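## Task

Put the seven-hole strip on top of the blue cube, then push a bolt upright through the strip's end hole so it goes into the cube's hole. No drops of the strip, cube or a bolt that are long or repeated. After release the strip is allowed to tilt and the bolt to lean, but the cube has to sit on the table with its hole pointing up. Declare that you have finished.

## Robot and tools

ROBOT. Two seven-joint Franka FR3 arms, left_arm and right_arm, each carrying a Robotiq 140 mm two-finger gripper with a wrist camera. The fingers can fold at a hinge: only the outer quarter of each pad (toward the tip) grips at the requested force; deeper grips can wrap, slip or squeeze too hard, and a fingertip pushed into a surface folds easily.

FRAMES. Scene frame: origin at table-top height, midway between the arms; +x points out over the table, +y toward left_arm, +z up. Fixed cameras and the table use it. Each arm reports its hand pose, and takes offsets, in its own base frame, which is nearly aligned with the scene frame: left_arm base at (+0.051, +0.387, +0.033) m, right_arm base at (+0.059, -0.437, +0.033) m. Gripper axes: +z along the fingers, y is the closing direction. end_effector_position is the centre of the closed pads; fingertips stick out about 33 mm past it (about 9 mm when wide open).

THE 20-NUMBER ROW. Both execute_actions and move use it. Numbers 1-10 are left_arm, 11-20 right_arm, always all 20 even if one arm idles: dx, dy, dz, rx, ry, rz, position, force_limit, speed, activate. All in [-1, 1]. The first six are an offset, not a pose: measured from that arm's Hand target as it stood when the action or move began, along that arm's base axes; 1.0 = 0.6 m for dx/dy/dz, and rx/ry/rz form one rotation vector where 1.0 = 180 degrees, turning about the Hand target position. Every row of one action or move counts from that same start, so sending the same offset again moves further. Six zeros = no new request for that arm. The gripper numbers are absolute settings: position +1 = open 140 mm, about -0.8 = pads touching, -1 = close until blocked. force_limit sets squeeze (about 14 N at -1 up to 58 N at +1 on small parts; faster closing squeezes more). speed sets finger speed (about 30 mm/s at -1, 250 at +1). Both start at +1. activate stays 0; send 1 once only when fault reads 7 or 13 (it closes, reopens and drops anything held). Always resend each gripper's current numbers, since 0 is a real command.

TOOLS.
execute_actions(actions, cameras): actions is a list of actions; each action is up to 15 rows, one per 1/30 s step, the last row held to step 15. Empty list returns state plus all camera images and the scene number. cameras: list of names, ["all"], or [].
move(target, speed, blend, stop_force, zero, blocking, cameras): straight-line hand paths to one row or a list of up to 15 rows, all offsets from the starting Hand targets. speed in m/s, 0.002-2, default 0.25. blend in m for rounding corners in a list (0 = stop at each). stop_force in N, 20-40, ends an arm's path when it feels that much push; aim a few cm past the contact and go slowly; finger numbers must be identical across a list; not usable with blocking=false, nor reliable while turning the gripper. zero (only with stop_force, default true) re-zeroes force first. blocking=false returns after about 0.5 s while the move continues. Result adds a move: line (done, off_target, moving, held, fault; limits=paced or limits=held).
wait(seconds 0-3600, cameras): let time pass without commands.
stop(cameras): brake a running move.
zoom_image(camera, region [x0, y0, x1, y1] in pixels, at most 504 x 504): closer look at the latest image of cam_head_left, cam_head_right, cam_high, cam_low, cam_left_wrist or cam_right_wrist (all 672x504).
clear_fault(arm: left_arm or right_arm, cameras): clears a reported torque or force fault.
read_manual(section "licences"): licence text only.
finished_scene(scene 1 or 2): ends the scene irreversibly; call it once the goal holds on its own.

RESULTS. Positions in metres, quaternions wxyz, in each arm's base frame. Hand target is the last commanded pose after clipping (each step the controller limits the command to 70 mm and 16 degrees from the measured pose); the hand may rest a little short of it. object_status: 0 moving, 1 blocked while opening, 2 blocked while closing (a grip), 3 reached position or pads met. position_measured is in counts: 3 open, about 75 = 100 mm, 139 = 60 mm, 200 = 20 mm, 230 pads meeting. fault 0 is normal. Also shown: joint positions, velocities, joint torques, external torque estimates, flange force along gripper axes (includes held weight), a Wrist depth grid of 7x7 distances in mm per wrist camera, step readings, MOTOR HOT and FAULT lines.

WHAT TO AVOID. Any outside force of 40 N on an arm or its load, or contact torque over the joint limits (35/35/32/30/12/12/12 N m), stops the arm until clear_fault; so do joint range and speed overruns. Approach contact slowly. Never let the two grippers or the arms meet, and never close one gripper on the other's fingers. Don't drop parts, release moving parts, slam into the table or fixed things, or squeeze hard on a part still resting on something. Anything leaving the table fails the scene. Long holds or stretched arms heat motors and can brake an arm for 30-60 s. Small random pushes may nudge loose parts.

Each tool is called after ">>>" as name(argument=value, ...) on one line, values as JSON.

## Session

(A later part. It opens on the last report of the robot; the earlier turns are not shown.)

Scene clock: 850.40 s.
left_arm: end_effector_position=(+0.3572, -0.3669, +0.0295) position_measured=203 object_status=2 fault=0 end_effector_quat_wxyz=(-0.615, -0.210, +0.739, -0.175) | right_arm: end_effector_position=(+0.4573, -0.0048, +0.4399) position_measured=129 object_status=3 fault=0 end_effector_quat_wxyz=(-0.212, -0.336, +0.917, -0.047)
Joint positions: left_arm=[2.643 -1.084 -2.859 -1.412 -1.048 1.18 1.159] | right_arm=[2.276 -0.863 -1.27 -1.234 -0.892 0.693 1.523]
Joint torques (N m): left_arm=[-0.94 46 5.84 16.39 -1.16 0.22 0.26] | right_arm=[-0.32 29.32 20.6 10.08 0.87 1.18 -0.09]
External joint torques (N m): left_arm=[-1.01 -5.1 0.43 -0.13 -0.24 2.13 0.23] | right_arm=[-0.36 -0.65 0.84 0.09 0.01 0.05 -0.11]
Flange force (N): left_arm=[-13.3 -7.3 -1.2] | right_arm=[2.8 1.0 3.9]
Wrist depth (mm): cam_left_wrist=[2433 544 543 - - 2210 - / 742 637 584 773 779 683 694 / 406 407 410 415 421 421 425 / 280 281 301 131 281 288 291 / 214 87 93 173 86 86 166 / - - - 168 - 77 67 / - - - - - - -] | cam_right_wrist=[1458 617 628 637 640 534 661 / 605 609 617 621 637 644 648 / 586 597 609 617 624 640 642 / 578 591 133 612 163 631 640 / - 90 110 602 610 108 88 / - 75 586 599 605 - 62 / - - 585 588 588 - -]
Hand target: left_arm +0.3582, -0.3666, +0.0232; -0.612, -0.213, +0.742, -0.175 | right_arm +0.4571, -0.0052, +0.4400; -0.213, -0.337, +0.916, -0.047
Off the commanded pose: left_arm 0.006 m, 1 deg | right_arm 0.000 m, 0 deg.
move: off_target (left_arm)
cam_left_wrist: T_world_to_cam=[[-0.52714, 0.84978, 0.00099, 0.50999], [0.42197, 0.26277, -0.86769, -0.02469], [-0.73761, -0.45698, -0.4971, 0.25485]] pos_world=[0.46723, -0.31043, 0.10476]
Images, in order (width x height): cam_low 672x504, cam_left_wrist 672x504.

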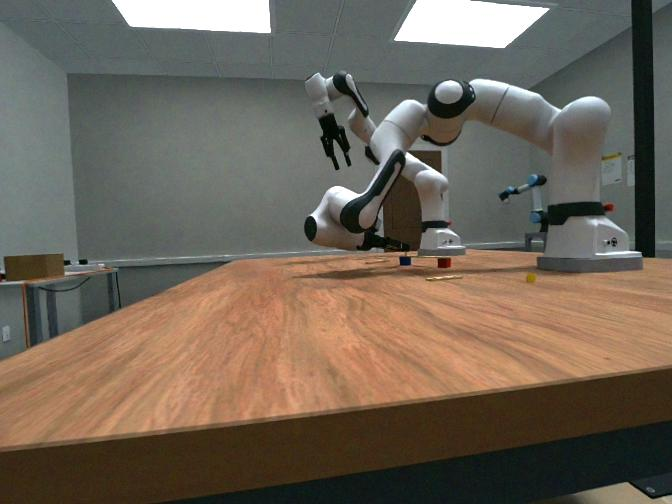

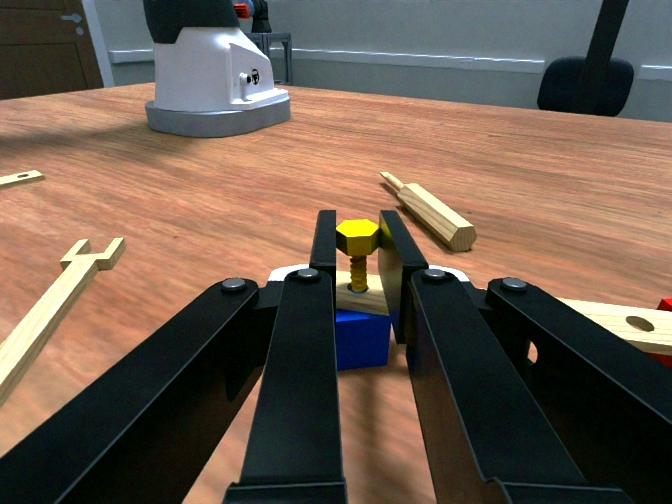

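>>> move(target=[[0.0,0.0,0.0055,0,0,0,-1,-0.1,-1,0,0,0,0,0,0,0,0,0,0,0],[0.0048,-0.004,0.0055,0,0,0,-1,-0.1,-1,0,0,0,0,0,0,0,0,0,0,0],[0.0048,-0.004,0.0015,0,0,0,-1,-0.1,-1,0,0,0,0,0,0,0,0,0,0,0],[0.0072,-0.0051,0.0015,0,0,0,-1,-0.1,-1,0,0,0,0,0,0,0,0,0,0,0]], speed=0.015, blend=0.0003, cameras=["cam_left_wrist","cam_low"])

>>> zoom_image(camera="cam_left_wrist", region=[310, 210, 430, 360])

>>> zoom_image(camera="cam_low", region=[390, 230, 430, 272])

Scene clock: 857.40 s.
left_arm: end_effector_position=(+0.3607, -0.3699, +0.0297) position_measured=203 object_status=2 fault=0 end_effector_quat_wxyz=(-0.615, -0.207, +0.740, -0.176) | right_arm: end_effector_position=(+0.4573, -0.0048, +0.4399) position_measured=129 object_status=3 fault=0 end_effector_quat_wxyz=(-0.212, -0.336, +0.917, -0.047)
Joint positions: left_arm=[2.643 -1.096 -2.857 -1.387 -1.055 1.173 1.154] | right_arm=[2.276 -0.863 -1.27 -1.234 -0.892 0.693 1.523]
Joint velocities: left_arm=[0 -0.003 0 0.003 -0.003 -0.002 -0.004] | right_arm=[within noise]
Joint torques (N m): left_arm=[-0.45 47.29 6.17 16.91 -1.37 0.12 -0.03] | right_arm=[-0.34 29.34 20.56 10.07 0.85 1.17 -0.12]
External joint torques (N m): left_arm=[-0.27 -3.94 0.93 0.31 -0.42 2.03 -0.05] | right_arm=[-0.23 -0.51 0.86 0.01 0 0.05 -0.14]
Flange force (N): left_arm=[-11.5 -7.6 -2.9] | right_arm=[2.6 1.0 3.6]
Wrist depth (mm): cam_left_wrist=[2406 541 562 - - 2849 - / 755 571 573 666 662 668 696 / 410 413 417 416 416 417 420 / 282 283 302 131 282 287 287 / 215 87 93 175 86 86 164 / - - - 168 - 77 67 / - - - - - - -] | cam_right_wrist=[1467 619 622 633 642 529 667 / 602 604 621 621 639 640 654 / 597 597 604 614 626 633 652 / 585 589 134 602 163 629 642 / - 90 111 602 605 107 89 / - 75 592 597 604 - 61 / - - 583 588 594 - -]
Hand target: left_arm +0.3625, -0.3696, +0.0241; -0.612, -0.213, +0.742, -0.175 | right_arm +0.4571, -0.0052, +0.4400; -0.213, -0.337, +0.916, -0.047
Off the commanded pose: left_arm 0.006 m, 1 deg | right_arm 0.000 m, 0 deg.
move: off_target (left_arm)
cam_left_wrist: T_world_to_cam=[[-0.52502, 0.85108, -0.00459, 0.51439], [0.42521, 0.25763, -0.86766, -0.02825], [-0.73726, -0.45749, -0.49714, 0.25589]] pos_world=[0.47074, -0.31344, 0.10506]
Images, in order (width x height): cam_low 672x504, cam_left_wrist 672x504.

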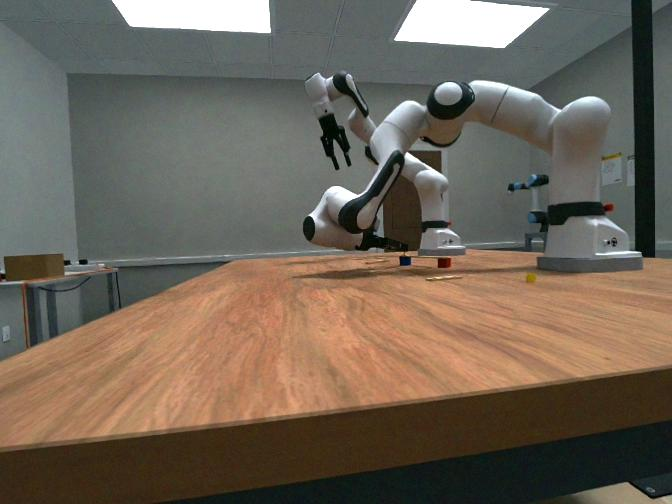

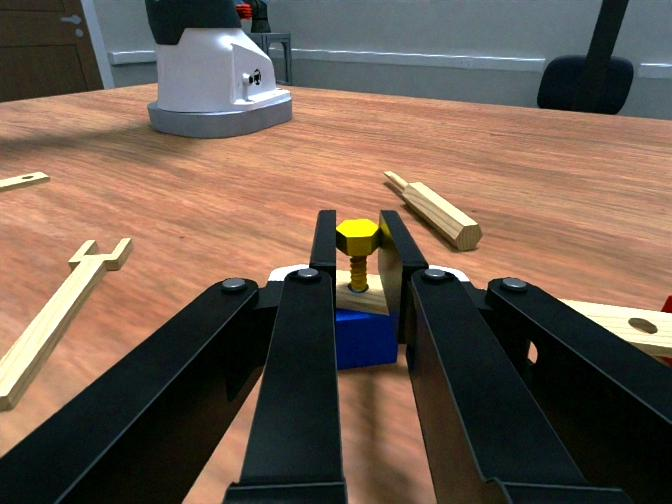

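Scaled by 3.360 from the camera's image (finer frame: 960x720).

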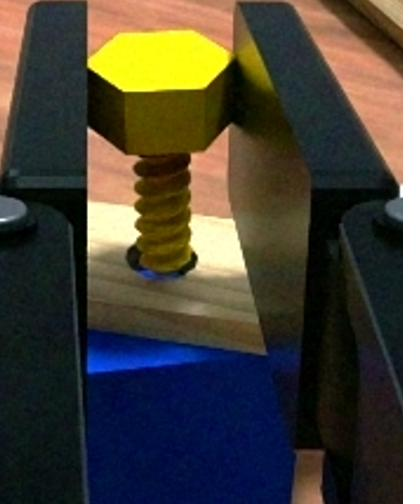

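Scaled by 12.000 from the camera's image (finer frame: 960x720).

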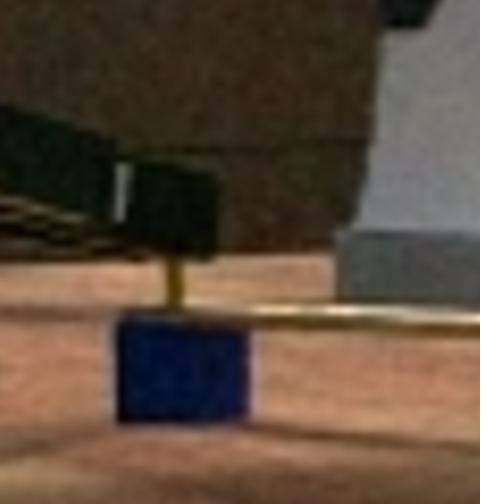

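>>> move(target=[[0.0,0.0,0.003,0,0,0,-1,-0.1,-1,0,0,0,0,0,0,0,0,0,0,0],[-0.0028,-0.0018,0.002,0,0,0,-1,-0.1,-1,0,0,0,0,0,0,0,0,0,0,0],[-0.0047,-0.0015,0.001,0,0,0,-1,-0.1,-1,0,0,0,0,0,0,0,0,0,0,0],[-0.0031,-0.004,0.001,0,0,0,-1,-0.1,-1,0,0,0,0,0,0,0,0,0,0,0],[-0.0047,-0.005,0.001,0,0,0,-1,-0.1,-1,0,0,0,0,0,0,0,0,0,0,0],[-0.0065,-0.0023,0.001,0,0,0,-1,-0.1,-1,0,0,0,0,0,0,0,0,0,0,0]], speed=0.01, blend=0.0003, cameras=["cam_left_wrist","cam_low"])

>>> zoom_image(camera="cam_left_wrist", region=[310, 210, 430, 360])

>>> zoom_image(camera="cam_low", region=[390, 230, 430, 272])

Scene clock: 866.20 s.
left_arm: end_effector_position=(+0.3580, -0.3711, +0.0257) position_measured=203 object_status=2 fault=0 end_effector_quat_wxyz=(-0.613, -0.213, +0.740, -0.174) | right_arm: end_effector_position=(+0.4573, -0.0048, +0.4399) position_measured=129 object_status=3 fault=0 end_effector_quat_wxyz=(-0.212, -0.336, +0.917, -0.047)
Joint positions: left_arm=[2.634 -1.093 -2.853 -1.403 -1.06 1.185 1.153] | right_arm=[2.276 -0.863 -1.27 -1.234 -0.892 0.693 1.523]
Joint velocities: left_arm=[-0.001 0.002 0 0 -0.001 0.003 0.001] | right_arm=[within noise]
Joint torques (N m): left_arm=[-0.6 50.96 5.65 15.98 -0.95 -1.69 0.23] | right_arm=[-0.36 29.34 20.64 10.07 0.86 1.18 -0.17]
External joint torques (N m): left_arm=[-0.55 -0.02 0.19 -0.47 -0.03 0.2 0.2] | right_arm=[-0.34 -0.61 0.88 0.05 -0.01 0.06 -0.18]
Flange force (N): left_arm=[1.4 2.6 2.9] | right_arm=[2.9 0.9 3.9]
Wrist depth (mm): cam_left_wrist=[2280 536 557 4086 - 1851 2005 / 699 602 551 732 624 660 679 / 389 392 397 400 407 409 413 / 270 272 291 131 275 280 282 / 207 87 93 173 87 86 160 / - - - 163 - 77 67 / - - - 142 - - -] | cam_right_wrist=[1439 607 628 637 642 535 671 / 592 600 617 626 633 640 657 / 586 602 609 621 621 642 648 / 582 591 133 609 163 631 652 / - 91 111 604 609 108 88 / - 75 583 596 594 - 62 / - - 582 585 594 - -]
Hand target: left_arm +0.3586, -0.3710, +0.0247; -0.612, -0.213, +0.742, -0.175 | right_arm +0.4571, -0.0052, +0.4400; -0.213, -0.337, +0.916, -0.047
Off the commanded pose: left_arm 0.001 m, 0 deg | right_arm 0.000 m, 0 deg.
move: done
cam_left_wrist: T_world_to_cam=[[-0.52984, 0.84809, 0.00419, 0.51431], [0.42336, 0.26876, -0.86518, -0.02557], [-0.73487, -0.45663, -0.50145, 0.25094]] pos_world=[0.46774, -0.31472, 0.10156]
Images, in order (width x height): cam_low 672x504, cam_left_wrist 672x504.

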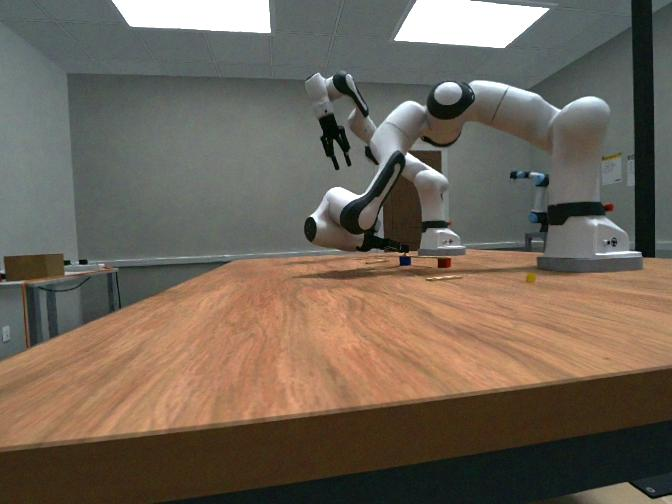

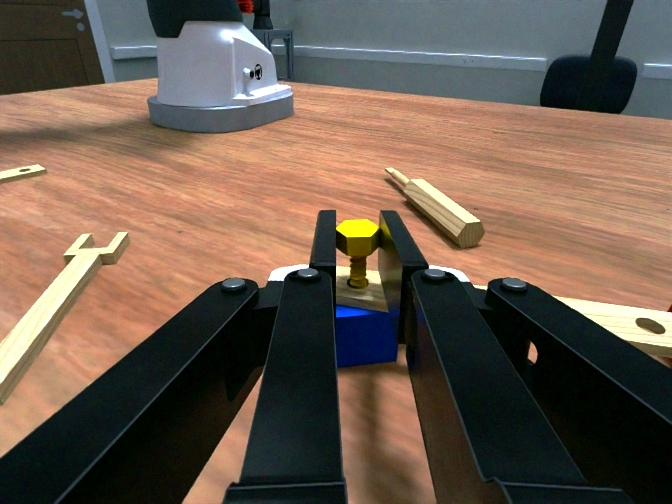

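Scaled by 3.360 from the camera's image (finer frame: 960x720).

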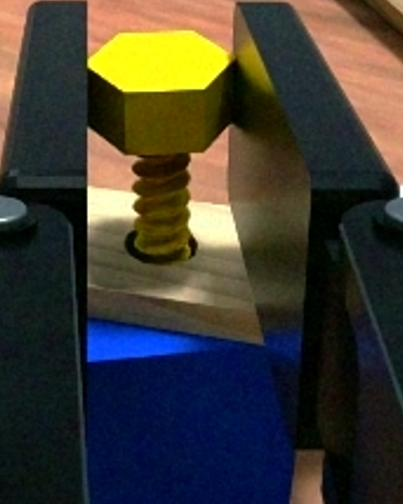

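Scaled by 12.000 from the camera's image (finer frame: 960x720).

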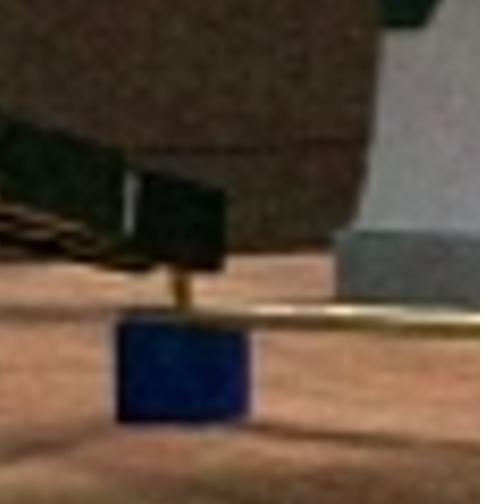

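>>> move(target=[[0,0,-0.014,0,0,0,-1,-0.1,-1,0,0,0,0,0,0,0,0,0,0,0]], speed=0.03, stop_force=20, cameras=["cam_low"])

>>> zoom_image(camera="cam_low", region=[390, 230, 430, 272])

Scene clock: 870.97 s.
left_arm: end_effector_position=(+0.3581, -0.3714, +0.0246) position_measured=203 object_status=2 fault=0 end_effector_quat_wxyz=(-0.616, -0.210, +0.739, -0.176) | right_arm: end_effector_position=(+0.4573, -0.0048, +0.4399) position_measured=129 object_status=3 fault=0 end_effector_quat_wxyz=(-0.212, -0.336, +0.917, -0.047)
Joint positions: left_arm=[2.634 -1.105 -2.85 -1.39 -1.066 1.175 1.157] | right_arm=[2.276 -0.863 -1.27 -1.234 -0.892 0.693 1.523]
Joint torques (N m): left_arm=[-1.41 45.95 6.7 16.04 -1 0.71 0.32] | right_arm=[-0.32 29.31 20.57 10.07 0.85 1.19 -0.19]
External joint torques (N m): left_arm=[-1.38 -5.09 1.18 -0.35 -0.07 2.62 0.29] | right_arm=[-0.44 -0.65 0.81 0.14 -0.02 0.07 -0.21]
Flange force (N): left_arm=[-12.4 -5.3 0.7] | right_arm=[2.8 0.6 3.7]
Wrist depth (mm): cam_left_wrist=[2380 529 561 - - 2354 - / 724 573 558 744 654 650 664 / 397 400 400 405 407 409 411 / 271 273 293 131 274 279 280 / 207 86 93 172 87 86 166 / - - - 157 - 77 67 / - - - 141 - - -] | cam_right_wrist=[1448 612 626 633 635 528 661 / 594 607 615 624 631 648 657 / 591 592 609 626 624 635 639 / 577 591 133 604 164 629 640 / - 90 111 602 617 108 88 / - 75 588 596 604 - 62 / - - 586 596 596 - -]
Hand target: left_arm +0.3586, -0.3710, +0.0163; -0.612, -0.213, +0.742, -0.175 | right_arm +0.4571, -0.0052, +0.4400; -0.213, -0.337, +0.916, -0.047
Off the commanded pose: left_arm 0.008 m, 1 deg | right_arm 0.000 m, 0 deg.
move: off_target (left_arm)

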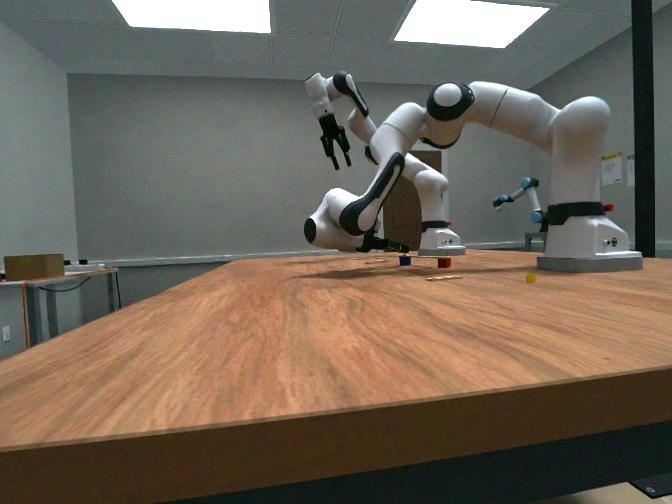

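Scaled by 12.000 from the camera's image (finer frame: 960x720).

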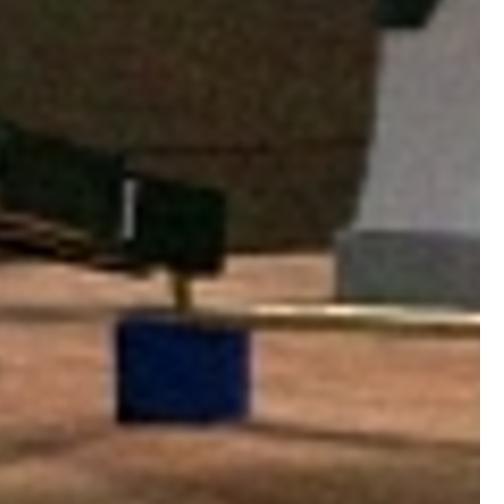

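>>> move(target=[[0,0,0.006,0,0,0,-1,-0.1,-1,0,0,0,0,0,0,0,0,0,0,0],[-0.002,0,0.005,0,0,0,-1,-0.1,-1,0,0,0,0,0,0,0,0,0,0,0],[-0.003,0.0015,0.005,0,0,0,-1,-0.1,-1,0,0,0,0,0,0,0,0,0,0,0],[-0.004,-0.001,0.005,0,0,0,-1,-0.1,-1,0,0,0,0,0,0,0,0,0,0,0],[-0.002,-0.0035,0.005,0,0,0,-1,-0.1,-1,0,0,0,0,0,0,0,0,0,0,0],[0.001,-0.003,0.005,0,0,0,-1,-0.1,-1,0,0,0,0,0,0,0,0,0,0,0],[0.0015,0.001,0.005,0,0,0,-1,-0.1,-1,0,0,0,0,0,0,0,0,0,0,0],[-0.001,0.0035,0.005,0,0,0,-1,-0.1,-1,0,0,0,0,0,0,0,0,0,0,0],[-0.0045,0.003,0.005,0,0,0,-1,-0.1,-1,0,0,0,0,0,0,0,0,0,0,0],[-0.0015,0,0.003,0,0,0,-1,-0.1,-1,0,0,0,0,0,0,0,0,0,0,0]], speed=0.015, blend=0.0003, cameras=["cam_left_wrist","cam_low"])

>>> zoom_image(camera="cam_left_wrist", region=[310, 210, 430, 360])

>>> zoom_image(camera="cam_low", region=[390, 230, 430, 272])

Scene clock: 878.50 s.
left_arm: end_effector_position=(+0.3566, -0.3715, +0.0247) position_measured=203 object_status=2 fault=0 end_effector_quat_wxyz=(-0.615, -0.209, +0.740, -0.176) | right_arm: end_effector_position=(+0.4573, -0.0048, +0.4399) position_measured=129 object_status=3 fault=0 end_effector_quat_wxyz=(-0.212, -0.336, +0.917, -0.047)
Joint positions: left_arm=[2.624 -1.102 -2.841 -1.398 -1.07 1.174 1.164] | right_arm=[2.276 -0.863 -1.27 -1.234 -0.892 0.693 1.523]
Joint torques (N m): left_arm=[-0.94 46.43 6.61 16.42 -1.12 0.29 0.16] | right_arm=[-0.31 29.34 20.62 10.05 0.86 1.19 -0.16]
External joint torques (N m): left_arm=[-0.77 -4.64 0.92 0.04 -0.21 2.2 0.13] | right_arm=[-0.3 -0.7 0.8 0.03 -0.01 0.07 -0.18]
Flange force (N): left_arm=[-12.4 -6.9 -1.6] | right_arm=[2.6 0.8 3.9]
Wrist depth (mm): cam_left_wrist=[2433 521 558 - - 2354 1900 / 715 570 555 749 650 650 658 / 395 398 400 403 405 408 408 / 272 273 293 131 272 278 279 / 207 87 93 172 86 86 158 / - - - 157 - 77 67 / - - - 141 - - -] | cam_right_wrist=[1458 615 626 631 656 523 669 / 597 612 621 624 635 646 659 / 591 599 607 614 626 639 642 / 588 589 134 615 164 629 642 / - 90 111 604 610 108 88 / - 75 586 605 604 - 62 / - - 583 591 589 - -]
Hand target: left_arm +0.3577, -0.3710, +0.0181; -0.612, -0.213, +0.742, -0.175 | right_arm +0.4571, -0.0052, +0.4400; -0.213, -0.337, +0.916, -0.047
Off the commanded pose: left_arm 0.007 m, 1 deg | right_arm 0.000 m, 0 deg.
move: off_target (left_arm)
cam_left_wrist: T_world_to_cam=[[-0.52667, 0.85007, -0.00189, 0.51367], [0.42279, 0.26002, -0.86812, -0.02863], [-0.73747, -0.45801, -0.49635, 0.2495]] pos_world=[0.46663, -0.31494, 0.09996]
Images, in order (width x height): cam_low 672x504, cam_left_wrist 672x504.

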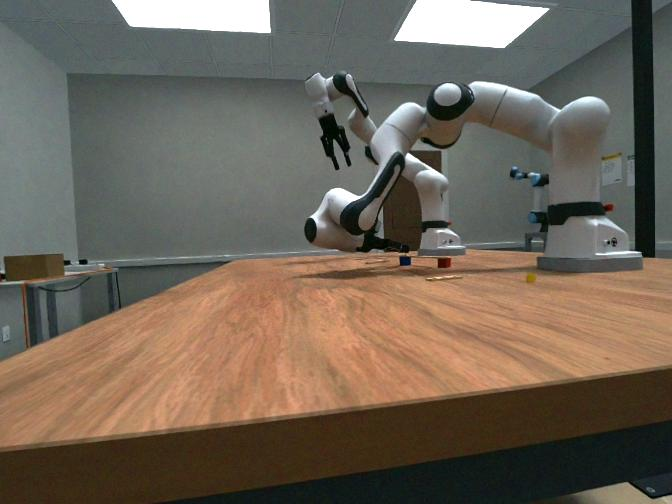

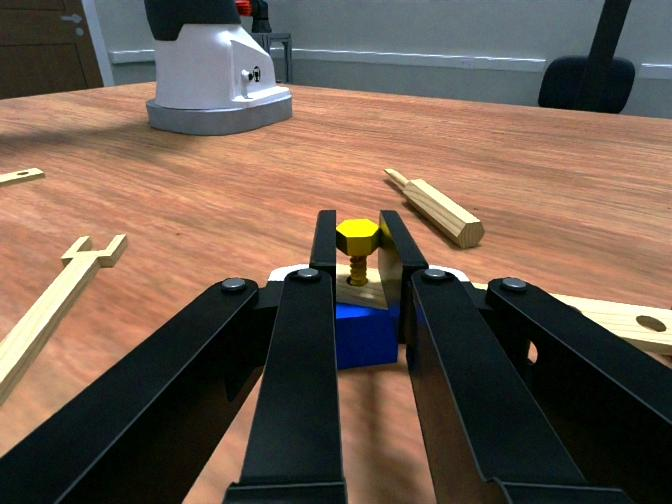

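Scaled by 3.360 from the camera's image (finer frame: 960x720).

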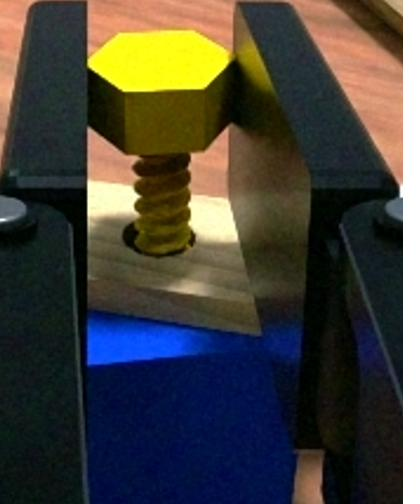

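Scaled by 12.000 from the camera's image (finer frame: 960x720).

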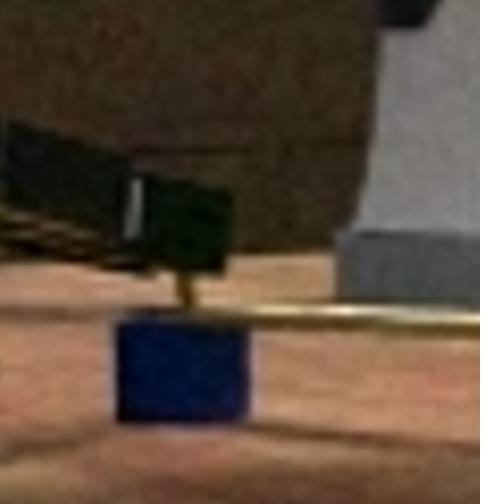

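>>> move(target=[[0.0028,0.0018,0.006,0,0,0,-1,-0.1,-1,0,0,0,0,0,0,0,0,0,0,0],[0.0085,0.0053,0.005,0,0,0,-1,-0.1,-1,0,0,0,0,0,0,0,0,0,0,0],[0.0072,0.0074,0.005,0,0,0,-1,-0.1,-1,0,0,0,0,0,0,0,0,0,0,0],[0.0015,0.0039,0.005,0,0,0,-1,-0.1,-1,0,0,0,0,0,0,0,0,0,0,0]], speed=0.01, blend=0.0003, cameras=["cam_left_wrist","cam_low"])

>>> zoom_image(camera="cam_left_wrist", region=[310, 210, 430, 360])

>>> zoom_image(camera="cam_low", region=[390, 230, 430, 272])

Scene clock: 909.20 s.
left_arm: end_effector_position=(+0.3583, -0.3686, +0.0224) position_measured=203 object_status=2 fault=0 end_effector_quat_wxyz=(-0.613, -0.213, +0.740, -0.174) | right_arm: end_effector_position=(+0.4573, -0.0048, +0.4399) position_measured=129 object_status=3 fault=0 end_effector_quat_wxyz=(-0.212, -0.336, +0.917, -0.047)
Joint positions: left_arm=[2.624 -1.104 -2.834 -1.399 -1.07 1.175 1.163] | right_arm=[2.276 -0.863 -1.27 -1.234 -0.892 0.693 1.523]
Joint torques (N m): left_arm=[-0.91 50.68 6.01 15.34 -0.93 -1.54 0.2] | right_arm=[-0.3 29.32 20.6 10.08 0.85 1.18 -0.14]
External joint torques (N m): left_arm=[-0.94 -0.27 0.01 -0.97 -0.05 0.35 0.17] | right_arm=[-0.15 -0.5 0.92 -0.01 0.01 0.07 -0.15]
Flange force (N): left_arm=[2.1 4.0 5.1] | right_arm=[2.5 1.0 3.5]
Wrist depth (mm): cam_left_wrist=[2304 531 567 - - 2406 2354 / 681 570 547 710 722 737 652 / 381 385 387 393 394 399 405 / 251 266 285 121 271 274 276 / 203 86 94 171 87 86 163 / - - - 160 - 77 67 / - - - 139 - - -] | cam_right_wrist=[1448 615 624 639 646 534 665 / 600 604 614 633 633 640 663 / 588 607 615 619 633 640 648 / 580 594 133 605 163 629 642 / - 90 111 596 609 107 88 / - 75 585 602 607 - 62 / - - 589 586 594 - -]
Hand target: left_arm +0.3586, -0.3687, +0.0211; -0.612, -0.213, +0.742, -0.175 | right_arm +0.4571, -0.0052, +0.4400; -0.213, -0.337, +0.916, -0.047
Off the commanded pose: left_arm 0.001 m, 0 deg | right_arm 0.000 m, 0 deg.
move: done
cam_left_wrist: T_world_to_cam=[[-0.52985, 0.84808, 0.0035, 0.5123], [0.42374, 0.26831, -0.86514, -0.02953], [-0.73464, -0.45691, -0.50153, 0.25043]] pos_world=[0.46794, -0.31212, 0.09826]
Images, in order (width x height): cam_low 672x504, cam_left_wrist 672x504.

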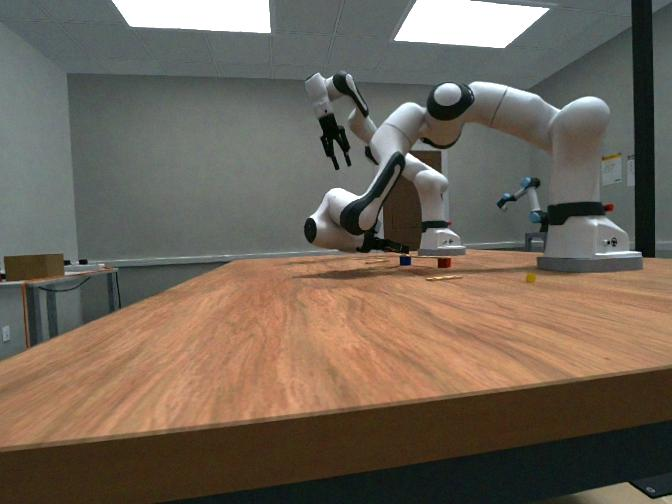

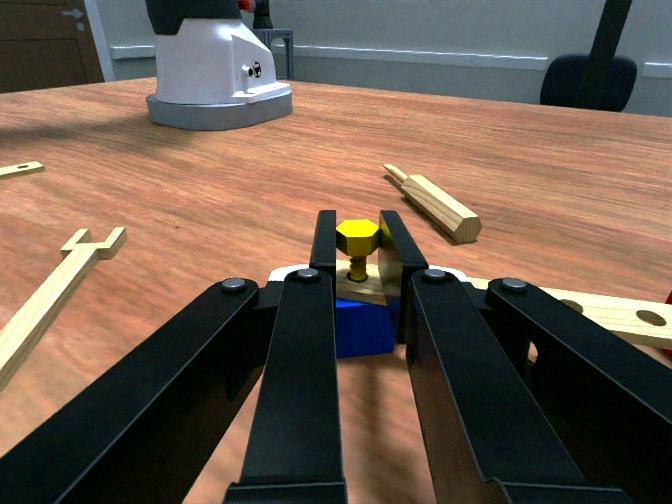

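Scaled by 3.360 from the camera's image (finer frame: 960x720).

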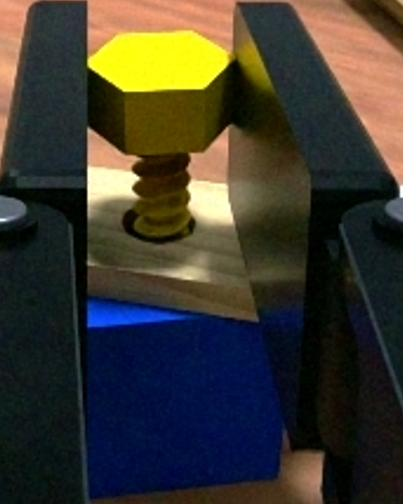

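Scaled by 12.000 from the camera's image (finer frame: 960x720).

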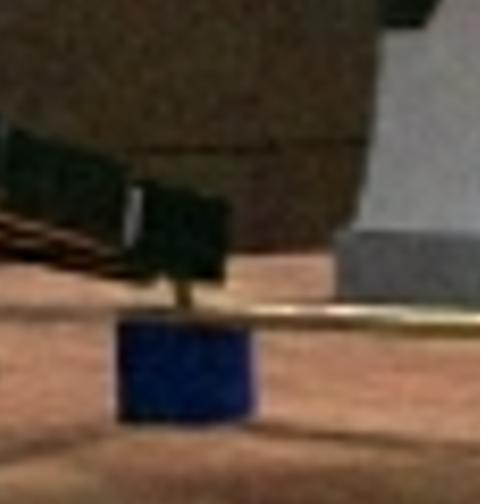

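>>> move(target=[[0,0,-0.012,0,0,0,-1,-0.1,-1,0,0,0,0,0,0,0,0,0,0,0]], speed=0.02, stop_force=20, cameras=["cam_left_wrist"])

>>> zoom_image(camera="cam_left_wrist", region=[310, 210, 430, 360])

Scene clock: 913.37 s.
left_arm: end_effector_position=(+0.3581, -0.3689, +0.0218) position_measured=203 object_status=2 fault=0 end_effector_quat_wxyz=(-0.616, -0.210, +0.739, -0.176) | right_arm: end_effector_position=(+0.4573, -0.0048, +0.4399) position_measured=129 object_status=3 fault=0 end_effector_quat_wxyz=(-0.212, -0.336, +0.917, -0.047)
Joint positions: left_arm=[2.623 -1.114 -2.831 -1.388 -1.075 1.166 1.166] | right_arm=[2.276 -0.863 -1.27 -1.234 -0.892 0.693 1.523]
Joint torques (N m): left_arm=[-1.66 46.01 6.48 16.06 -1.12 0.54 0.35] | right_arm=[-0.35 29.32 20.62 10.07 0.85 1.17 -0.1]
External joint torques (N m): left_arm=[-1.61 -4.96 0.51 -0.17 -0.23 2.46 0.32] | right_arm=[-0.27 -0.61 0.85 0.01 -0.01 0.05 -0.12]
Flange force (N): left_arm=[-12.5 -6.2 0.7] | right_arm=[2.7 1.0 3.9]
Wrist depth (mm): cam_left_wrist=[2433 2887 567 2887 - 2707 2304 / 705 613 548 732 633 650 846 / 384 389 392 395 397 403 403 / 250 268 285 131 270 273 274 / 203 87 93 170 86 86 161 / - - - 159 - 77 67 / - - - 138 - - -] | cam_right_wrist=[1458 614 619 635 639 529 665 / 592 610 612 628 631 644 652 / 589 599 599 619 624 637 644 / 589 588 134 605 163 635 640 / - 90 110 599 609 107 88 / - 75 589 600 597 - 62 / - - 583 588 592 - -]
Hand target: left_arm +0.3586, -0.3687, +0.0139; -0.612, -0.213, +0.742, -0.175 | right_arm +0.4571, -0.0052, +0.4400; -0.213, -0.337, +0.916, -0.047
Off the commanded pose: left_arm 0.008 m, 1 deg | right_arm 0.000 m, 0 deg.
move: off_target (left_arm)
cam_left_wrist: T_world_to_cam=[[-0.52746, 0.84958, -0.00009, 0.51233], [0.42096, 0.26126, -0.86864, -0.03137], [-0.73796, -0.45821, -0.49544, 0.25041]] pos_world=[0.46823, -0.31233, 0.09686]

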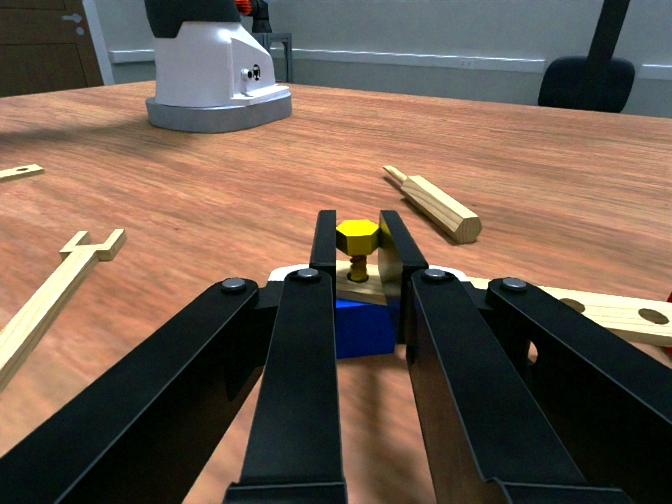

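Scaled by 3.360 from the camera's image (finer frame: 960x720).

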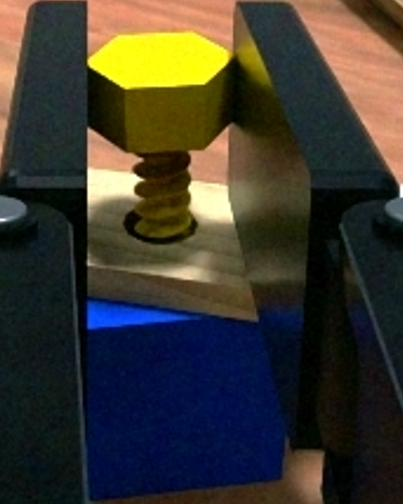

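>>> move(target=[[0,0,0.007,0,0,0,-1,-0.1,-1,0,0,0,0,0,0,0,0,0,0,0],[0.0022,0.0013,0.005,0,0,0,-1,-0.1,-1,0,0,0,0,0,0,0,0,0,0,0],[0.001,0.0028,0.005,0,0,0,-1,-0.1,-1,0,0,0,0,0,0,0,0,0,0,0],[-0.0015,0.002,0.005,0,0,0,-1,-0.1,-1,0,0,0,0,0,0,0,0,0,0,0],[-0.0025,-0.0008,0.005,0,0,0,-1,-0.1,-1,0,0,0,0,0,0,0,0,0,0,0],[-0.001,-0.0028,0.005,0,0,0,-1,-0.1,-1,0,0,0,0,0,0,0,0,0,0,0],[0.0018,-0.0022,0.005,0,0,0,-1,-0.1,-1,0,0,0,0,0,0,0,0,0,0,0],[0,0,0.004,0,0,0,-1,-0.1,-1,0,0,0,0,0,0,0,0,0,0,0]], speed=0.012, blend=0.0003, cameras=["cam_left_wrist","cam_low"])

>>> zoom_image(camera="cam_left_wrist", region=[310, 210, 430, 360])

>>> zoom_image(camera="cam_low", region=[390, 230, 430, 272])

Scene clock: 921.40 s.
left_arm: end_effector_position=(+0.3580, -0.3691, +0.0219) position_measured=203 object_status=2 fault=0 end_effector_quat_wxyz=(-0.614, -0.209, +0.740, -0.175) | right_arm: end_effector_position=(+0.4573, -0.0048, +0.4399) position_measured=129 object_status=3 fault=0 end_effector_quat_wxyz=(-0.212, -0.336, +0.917, -0.047)
Joint positions: left_arm=[2.618 -1.112 -2.825 -1.39 -1.078 1.166 1.168] | right_arm=[2.276 -0.863 -1.27 -1.234 -0.892 0.693 1.523]
Joint torques (N m): left_arm=[-0.83 47.58 7 15.8 -1.32 0.03 0.19] | right_arm=[-0.33 29.3 20.62 10.04 0.86 1.17 -0.12]
External joint torques (N m): left_arm=[-1.02 -3.25 0.72 -0.33 -0.46 1.93 0.16] | right_arm=[-0.26 -0.59 0.89 -0.01 0 0.05 -0.14]
Flange force (N): left_arm=[-7.6 -3.2 1.7] | right_arm=[2.8 1.1 4.0]
Wrist depth (mm): cam_left_wrist=[2433 519 565 4812 - 1900 2166 / 694 570 558 724 626 737 637 / 384 386 390 392 395 398 402 / 250 267 285 131 270 272 274 / 203 87 93 170 86 86 161 / - - - 159 - 77 67 / - - - 139 - - -] | cam_right_wrist=[1448 609 617 642 644 525 667 / 589 612 612 624 633 650 656 / 592 599 605 617 619 639 648 / 586 589 134 607 164 628 637 / - 90 110 614 612 107 88 / - 75 588 604 599 - 62 / - - 577 592 592 - -]
Hand target: left_arm +0.3586, -0.3687, +0.0163; -0.612, -0.213, +0.742, -0.175 | right_arm +0.4571, -0.0052, +0.4400; -0.213, -0.337, +0.916, -0.047
Off the commanded pose: left_arm 0.006 m, 1 deg | right_arm 0.000 m, 0 deg.
move: off_target (left_arm)
cam_left_wrist: T_world_to_cam=[[-0.52636, 0.85026, -0.00076, 0.51228], [0.42424, 0.26185, -0.86686, -0.03223], [-0.73686, -0.45661, -0.49854, 0.25055]] pos_world=[0.46793, -0.31273, 0.09736]
Images, in order (width x height): cam_low 672x504, cam_left_wrist 672x504.

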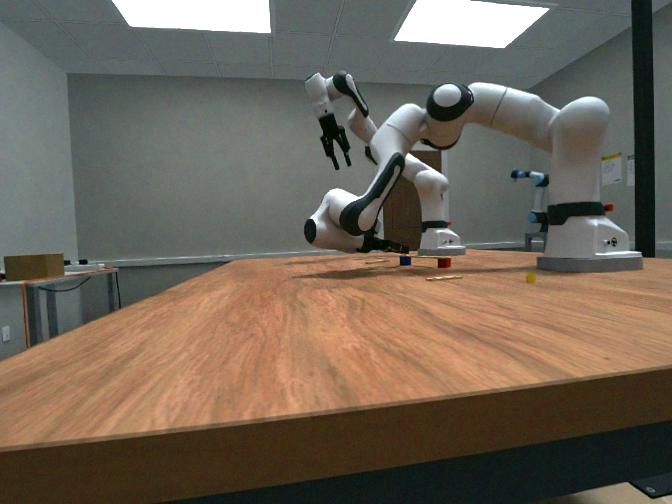

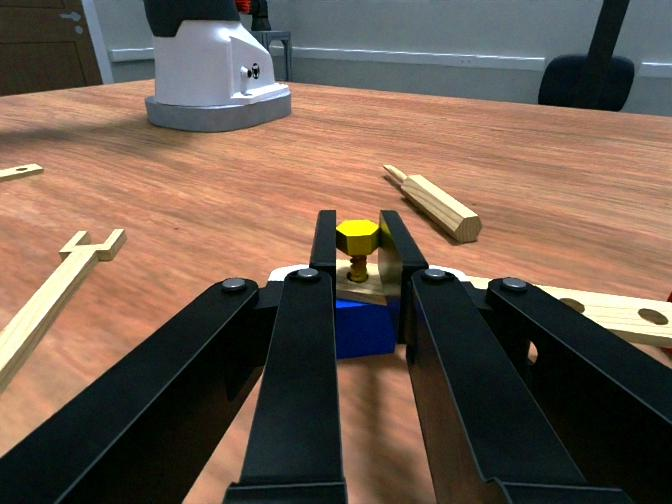

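Scaled by 3.360 from the camera's image (finer frame: 960x720).

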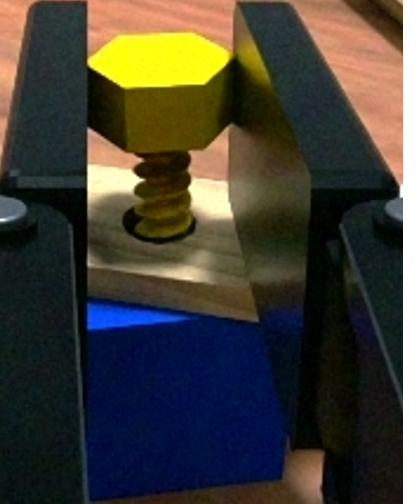

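Scaled by 12.000 from the camera's image (finer frame: 960x720).

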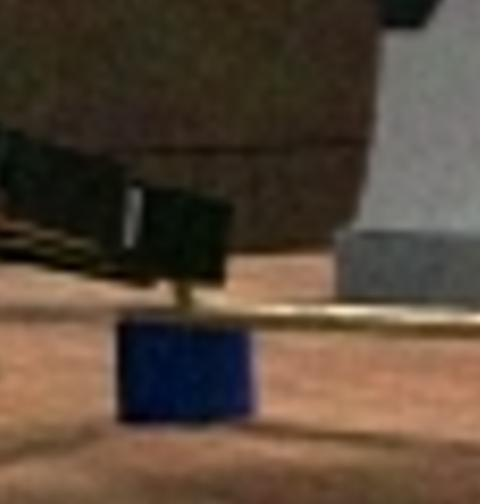

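>>> move(target=[[0,0,0.007,0,0,0,-1,-0.1,-1,0,0,0,0,0,0,0,0,0,0,0],[-0.0099,-0.0062,0.0125,0.029,-0.047,0,-1,-0.1,-1,0,0,0,0,0,0,0,0,0,0,0],[-0.0099,-0.0062,0.003,0.029,-0.047,0,-1,-0.1,-1,0,0,0,0,0,0,0,0,0,0,0]], speed=0.02, cameras=["cam_left_wrist","cam_low"])

>>> zoom_image(camera="cam_left_wrist", region=[310, 210, 430, 360])

>>> zoom_image(camera="cam_low", region=[390, 230, 430, 272])

Scene clock: 935.13 s.
left_arm: end_effector_position=(+0.3512, -0.3735, +0.0252) position_measured=203 object_status=2 fault=0 end_effector_quat_wxyz=(-0.549, -0.225, +0.789, -0.157) | right_arm: end_effector_position=(+0.4573, -0.0048, +0.4399) position_measured=129 object_status=3 fault=0 end_effector_quat_wxyz=(-0.212, -0.336, +0.917, -0.047)
Joint positions: left_arm=[2.472 -0.955 -2.722 -1.581 -1.07 1.304 1.199] | right_arm=[2.276 -0.863 -1.27 -1.234 -0.892 0.693 1.523]
Joint velocities: left_arm=[-0.006 -0.004 0.001 0.002 -0.002 -0.001 0.006] | right_arm=[within noise]
Joint torques (N m): left_arm=[-0.4 43.19 9.03 15.96 -0.88 0.92 0.22] | right_arm=[-0.29 29.36 20.59 10.08 0.88 1.18 -0.14]
External joint torques (N m): left_arm=[-0.26 -4.99 0.47 -0.08 -0.26 2.35 0.2] | right_arm=[-0.12 -0.51 0.88 -0.02 0.04 0.07 -0.16]
Flange force (N): left_arm=[-12.8 -6.3 0.9] | right_arm=[2.4 1.0 3.4]
Wrist depth (mm): cam_left_wrist=[692 519 524 717 637 654 1732 / 430 432 437 439 443 447 451 / 313 314 316 317 301 319 320 / 234 245 257 131 248 249 250 / 200 87 93 170 86 86 160 / - - - 162 - 77 67 / - - - - - - -] | cam_right_wrist=[1429 610 624 631 650 535 665 / 599 604 617 622 635 646 656 / 588 604 612 617 628 637 642 / 583 588 134 610 163 626 637 / - 90 111 604 612 107 88 / - 75 586 596 600 - 62 / - - 580 589 591 - -]
Hand target: left_arm +0.3527, -0.3724, +0.0181; -0.545, -0.227, +0.792, -0.156 | right_arm +0.4571, -0.0052, +0.4400; -0.213, -0.337, +0.916, -0.047
Off the commanded pose: left_arm 0.007 m, 1 deg | right_arm 0.000 m, 0 deg.
move: off_target (left_arm)
cam_left_wrist: T_world_to_cam=[[-0.52852, 0.84892, 0.00064, 0.51257], [0.54142, 0.33766, -0.76997, -0.04058], [-0.65386, -0.4066, -0.63808, 0.23828]] pos_world=[0.44868, -0.32454, 0.12047]
Images, in order (width x height): cam_low 672x504, cam_left_wrist 672x504.

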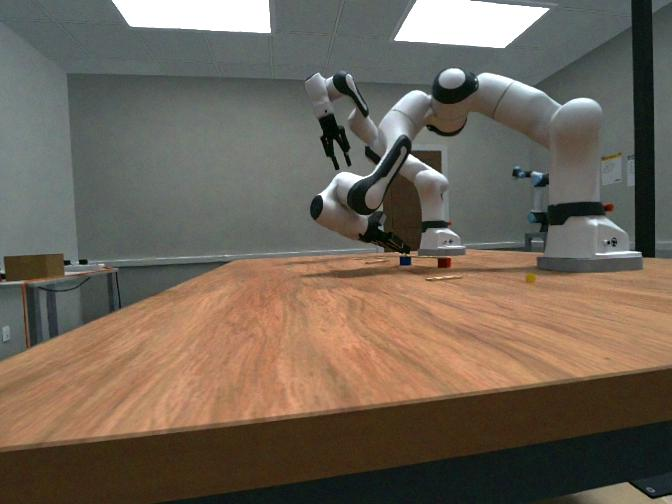

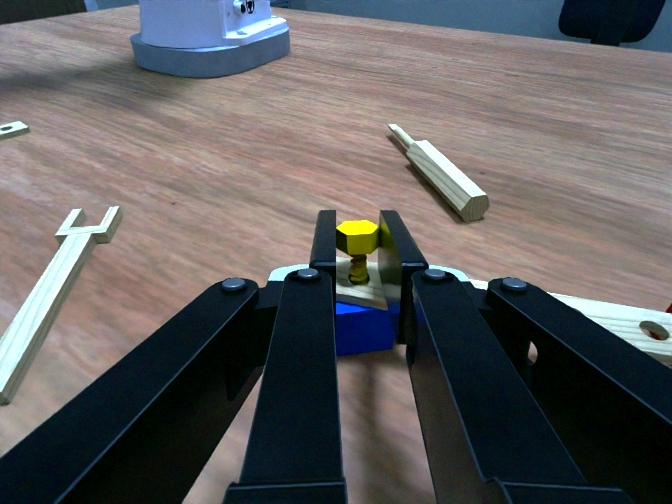

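Scaled by 3.360 from the camera's image (finer frame: 960x720).

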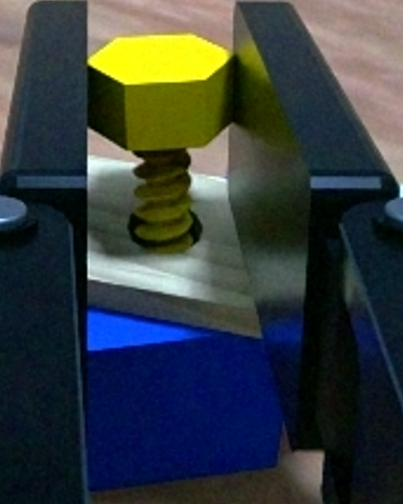

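Scaled by 12.000 from the camera's image (finer frame: 960x720).

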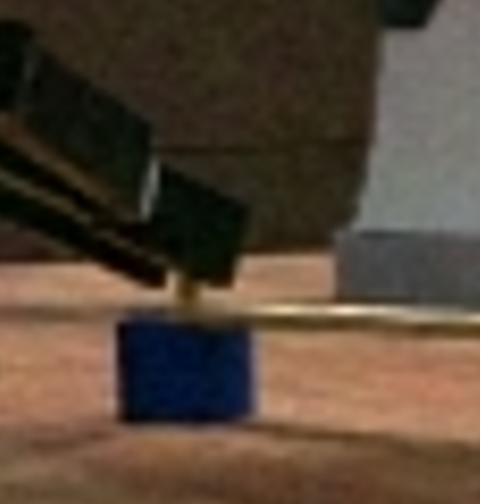

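>>> move(target=[[0,0,0.004,0,0,0,-1,-0.1,-1,0,0,0,0,0,0,0,0,0,0,0],[0.0014,0.0009,0.004,0,0,0,-1,-0.1,-1,0,0,0,0,0,0,0,0,0,0,0],[0.0021,0.0027,0.003,0,0,0,-1,-0.1,-1,0,0,0,0,0,0,0,0,0,0,0],[0.0035,-0.0007,0.003,0,0,0,-1,-0.1,-1,0,0,0,0,0,0,0,0,0,0,0],[0.0042,0.0026,0.002,0,0,0,-1,-0.1,-1,0,0,0,0,0,0,0,0,0,0,0]], speed=0.015, blend=0.0003, cameras=["cam_low","cam_left_wrist"])

>>> zoom_image(camera="cam_left_wrist", region=[310, 210, 430, 360])

>>> zoom_image(camera="cam_low", region=[390, 230, 430, 272])

Scene clock: 947.97 s.
left_arm: end_effector_position=(+0.3520, -0.3730, +0.0254) position_measured=203 object_status=2 fault=0 end_effector_quat_wxyz=(-0.550, -0.223, +0.790, -0.156) | right_arm: end_effector_position=(+0.4573, -0.0048, +0.4399) position_measured=129 object_status=3 fault=0 end_effector_quat_wxyz=(-0.212, -0.336, +0.917, -0.047)
Joint positions: left_arm=[2.471 -0.959 -2.719 -1.573 -1.071 1.298 1.2] | right_arm=[2.276 -0.863 -1.27 -1.234 -0.892 0.693 1.523]
Joint velocities: left_arm=[-0.001 -0.002 0.001 0.001 -0.002 -0.004 0] | right_arm=[within noise]
Joint torques (N m): left_arm=[0.45 44.03 9.72 16.4 -0.87 0.7 0.18] | right_arm=[-0.25 29.3 20.56 10.11 0.86 1.17 -0.16]
External joint torques (N m): left_arm=[0.8 -4.26 1.24 0.26 -0.23 2.15 0.16] | right_arm=[-0.25 -0.69 0.77 0.1 -0.01 0.05 -0.18]
Flange force (N): left_arm=[-12.3 -6.2 -1.7] | right_arm=[2.2 0.5 3.2]
Wrist depth (mm): cam_left_wrist=[701 518 532 722 646 2103 782 / 432 437 440 442 443 447 449 / 314 315 317 317 301 320 321 / 242 245 258 131 248 249 250 / 201 87 94 171 86 86 164 / - - - 162 - 77 67 / - - - - - - -] | cam_right_wrist=[1458 614 628 639 640 531 665 / 585 604 614 621 637 642 659 / 592 591 609 621 621 631 652 / 591 592 134 614 163 633 637 / - 91 111 600 607 107 88 / - 75 586 594 604 - 62 / - - 583 582 596 - -]
Hand target: left_arm +0.3552, -0.3708, +0.0193; -0.545, -0.227, +0.792, -0.156 | right_arm +0.4571, -0.0052, +0.4400; -0.213, -0.337, +0.916, -0.047
Off the commanded pose: left_arm 0.007 m, 1 deg | right_arm 0.000 m, 0 deg.
move: off_target (left_arm)
cam_left_wrist: T_world_to_cam=[[-0.52543, 0.85084, -0.00036, 0.51237], [0.54262, 0.33477, -0.77039, -0.04251], [-0.65535, -0.40498, -0.63758, 0.24017]] pos_world=[0.44968, -0.32445, 0.12057]

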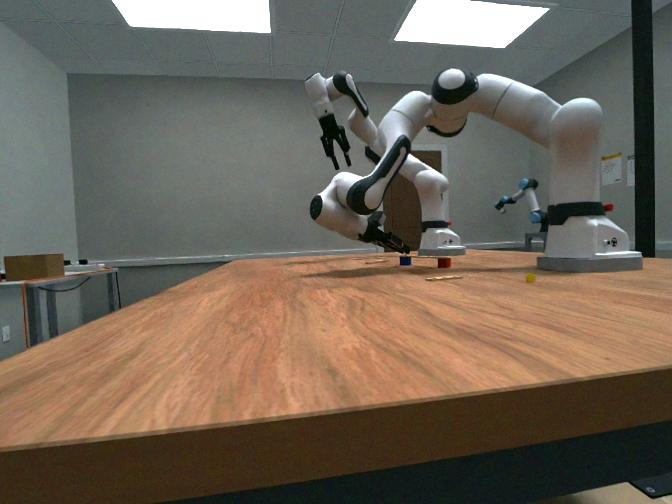

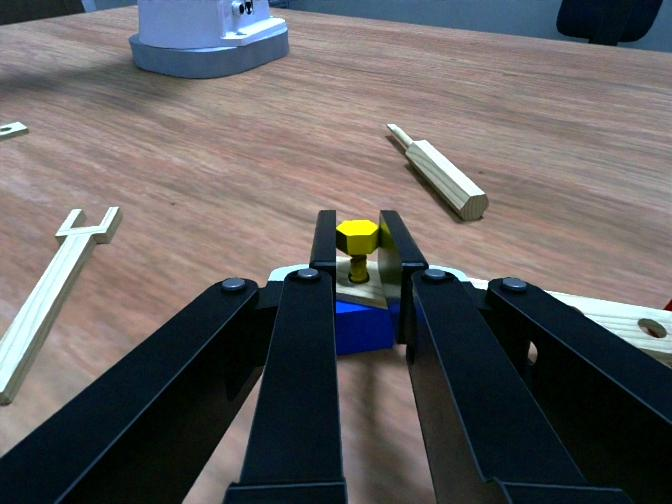

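Scaled by 3.360 from the camera's image (finer frame: 960x720).

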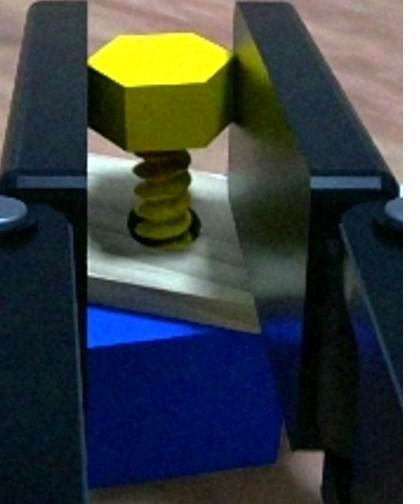

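Scaled by 12.000 from the camera's image (finer frame: 960x720).

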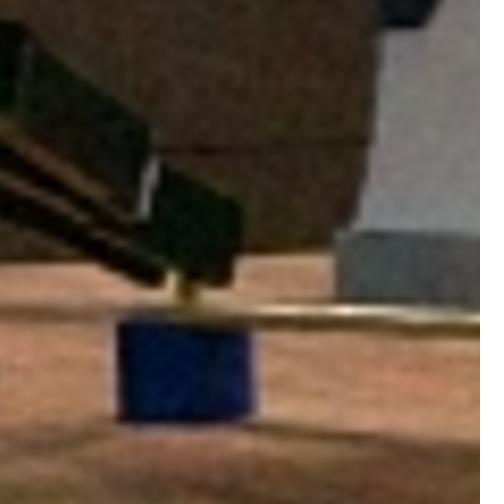

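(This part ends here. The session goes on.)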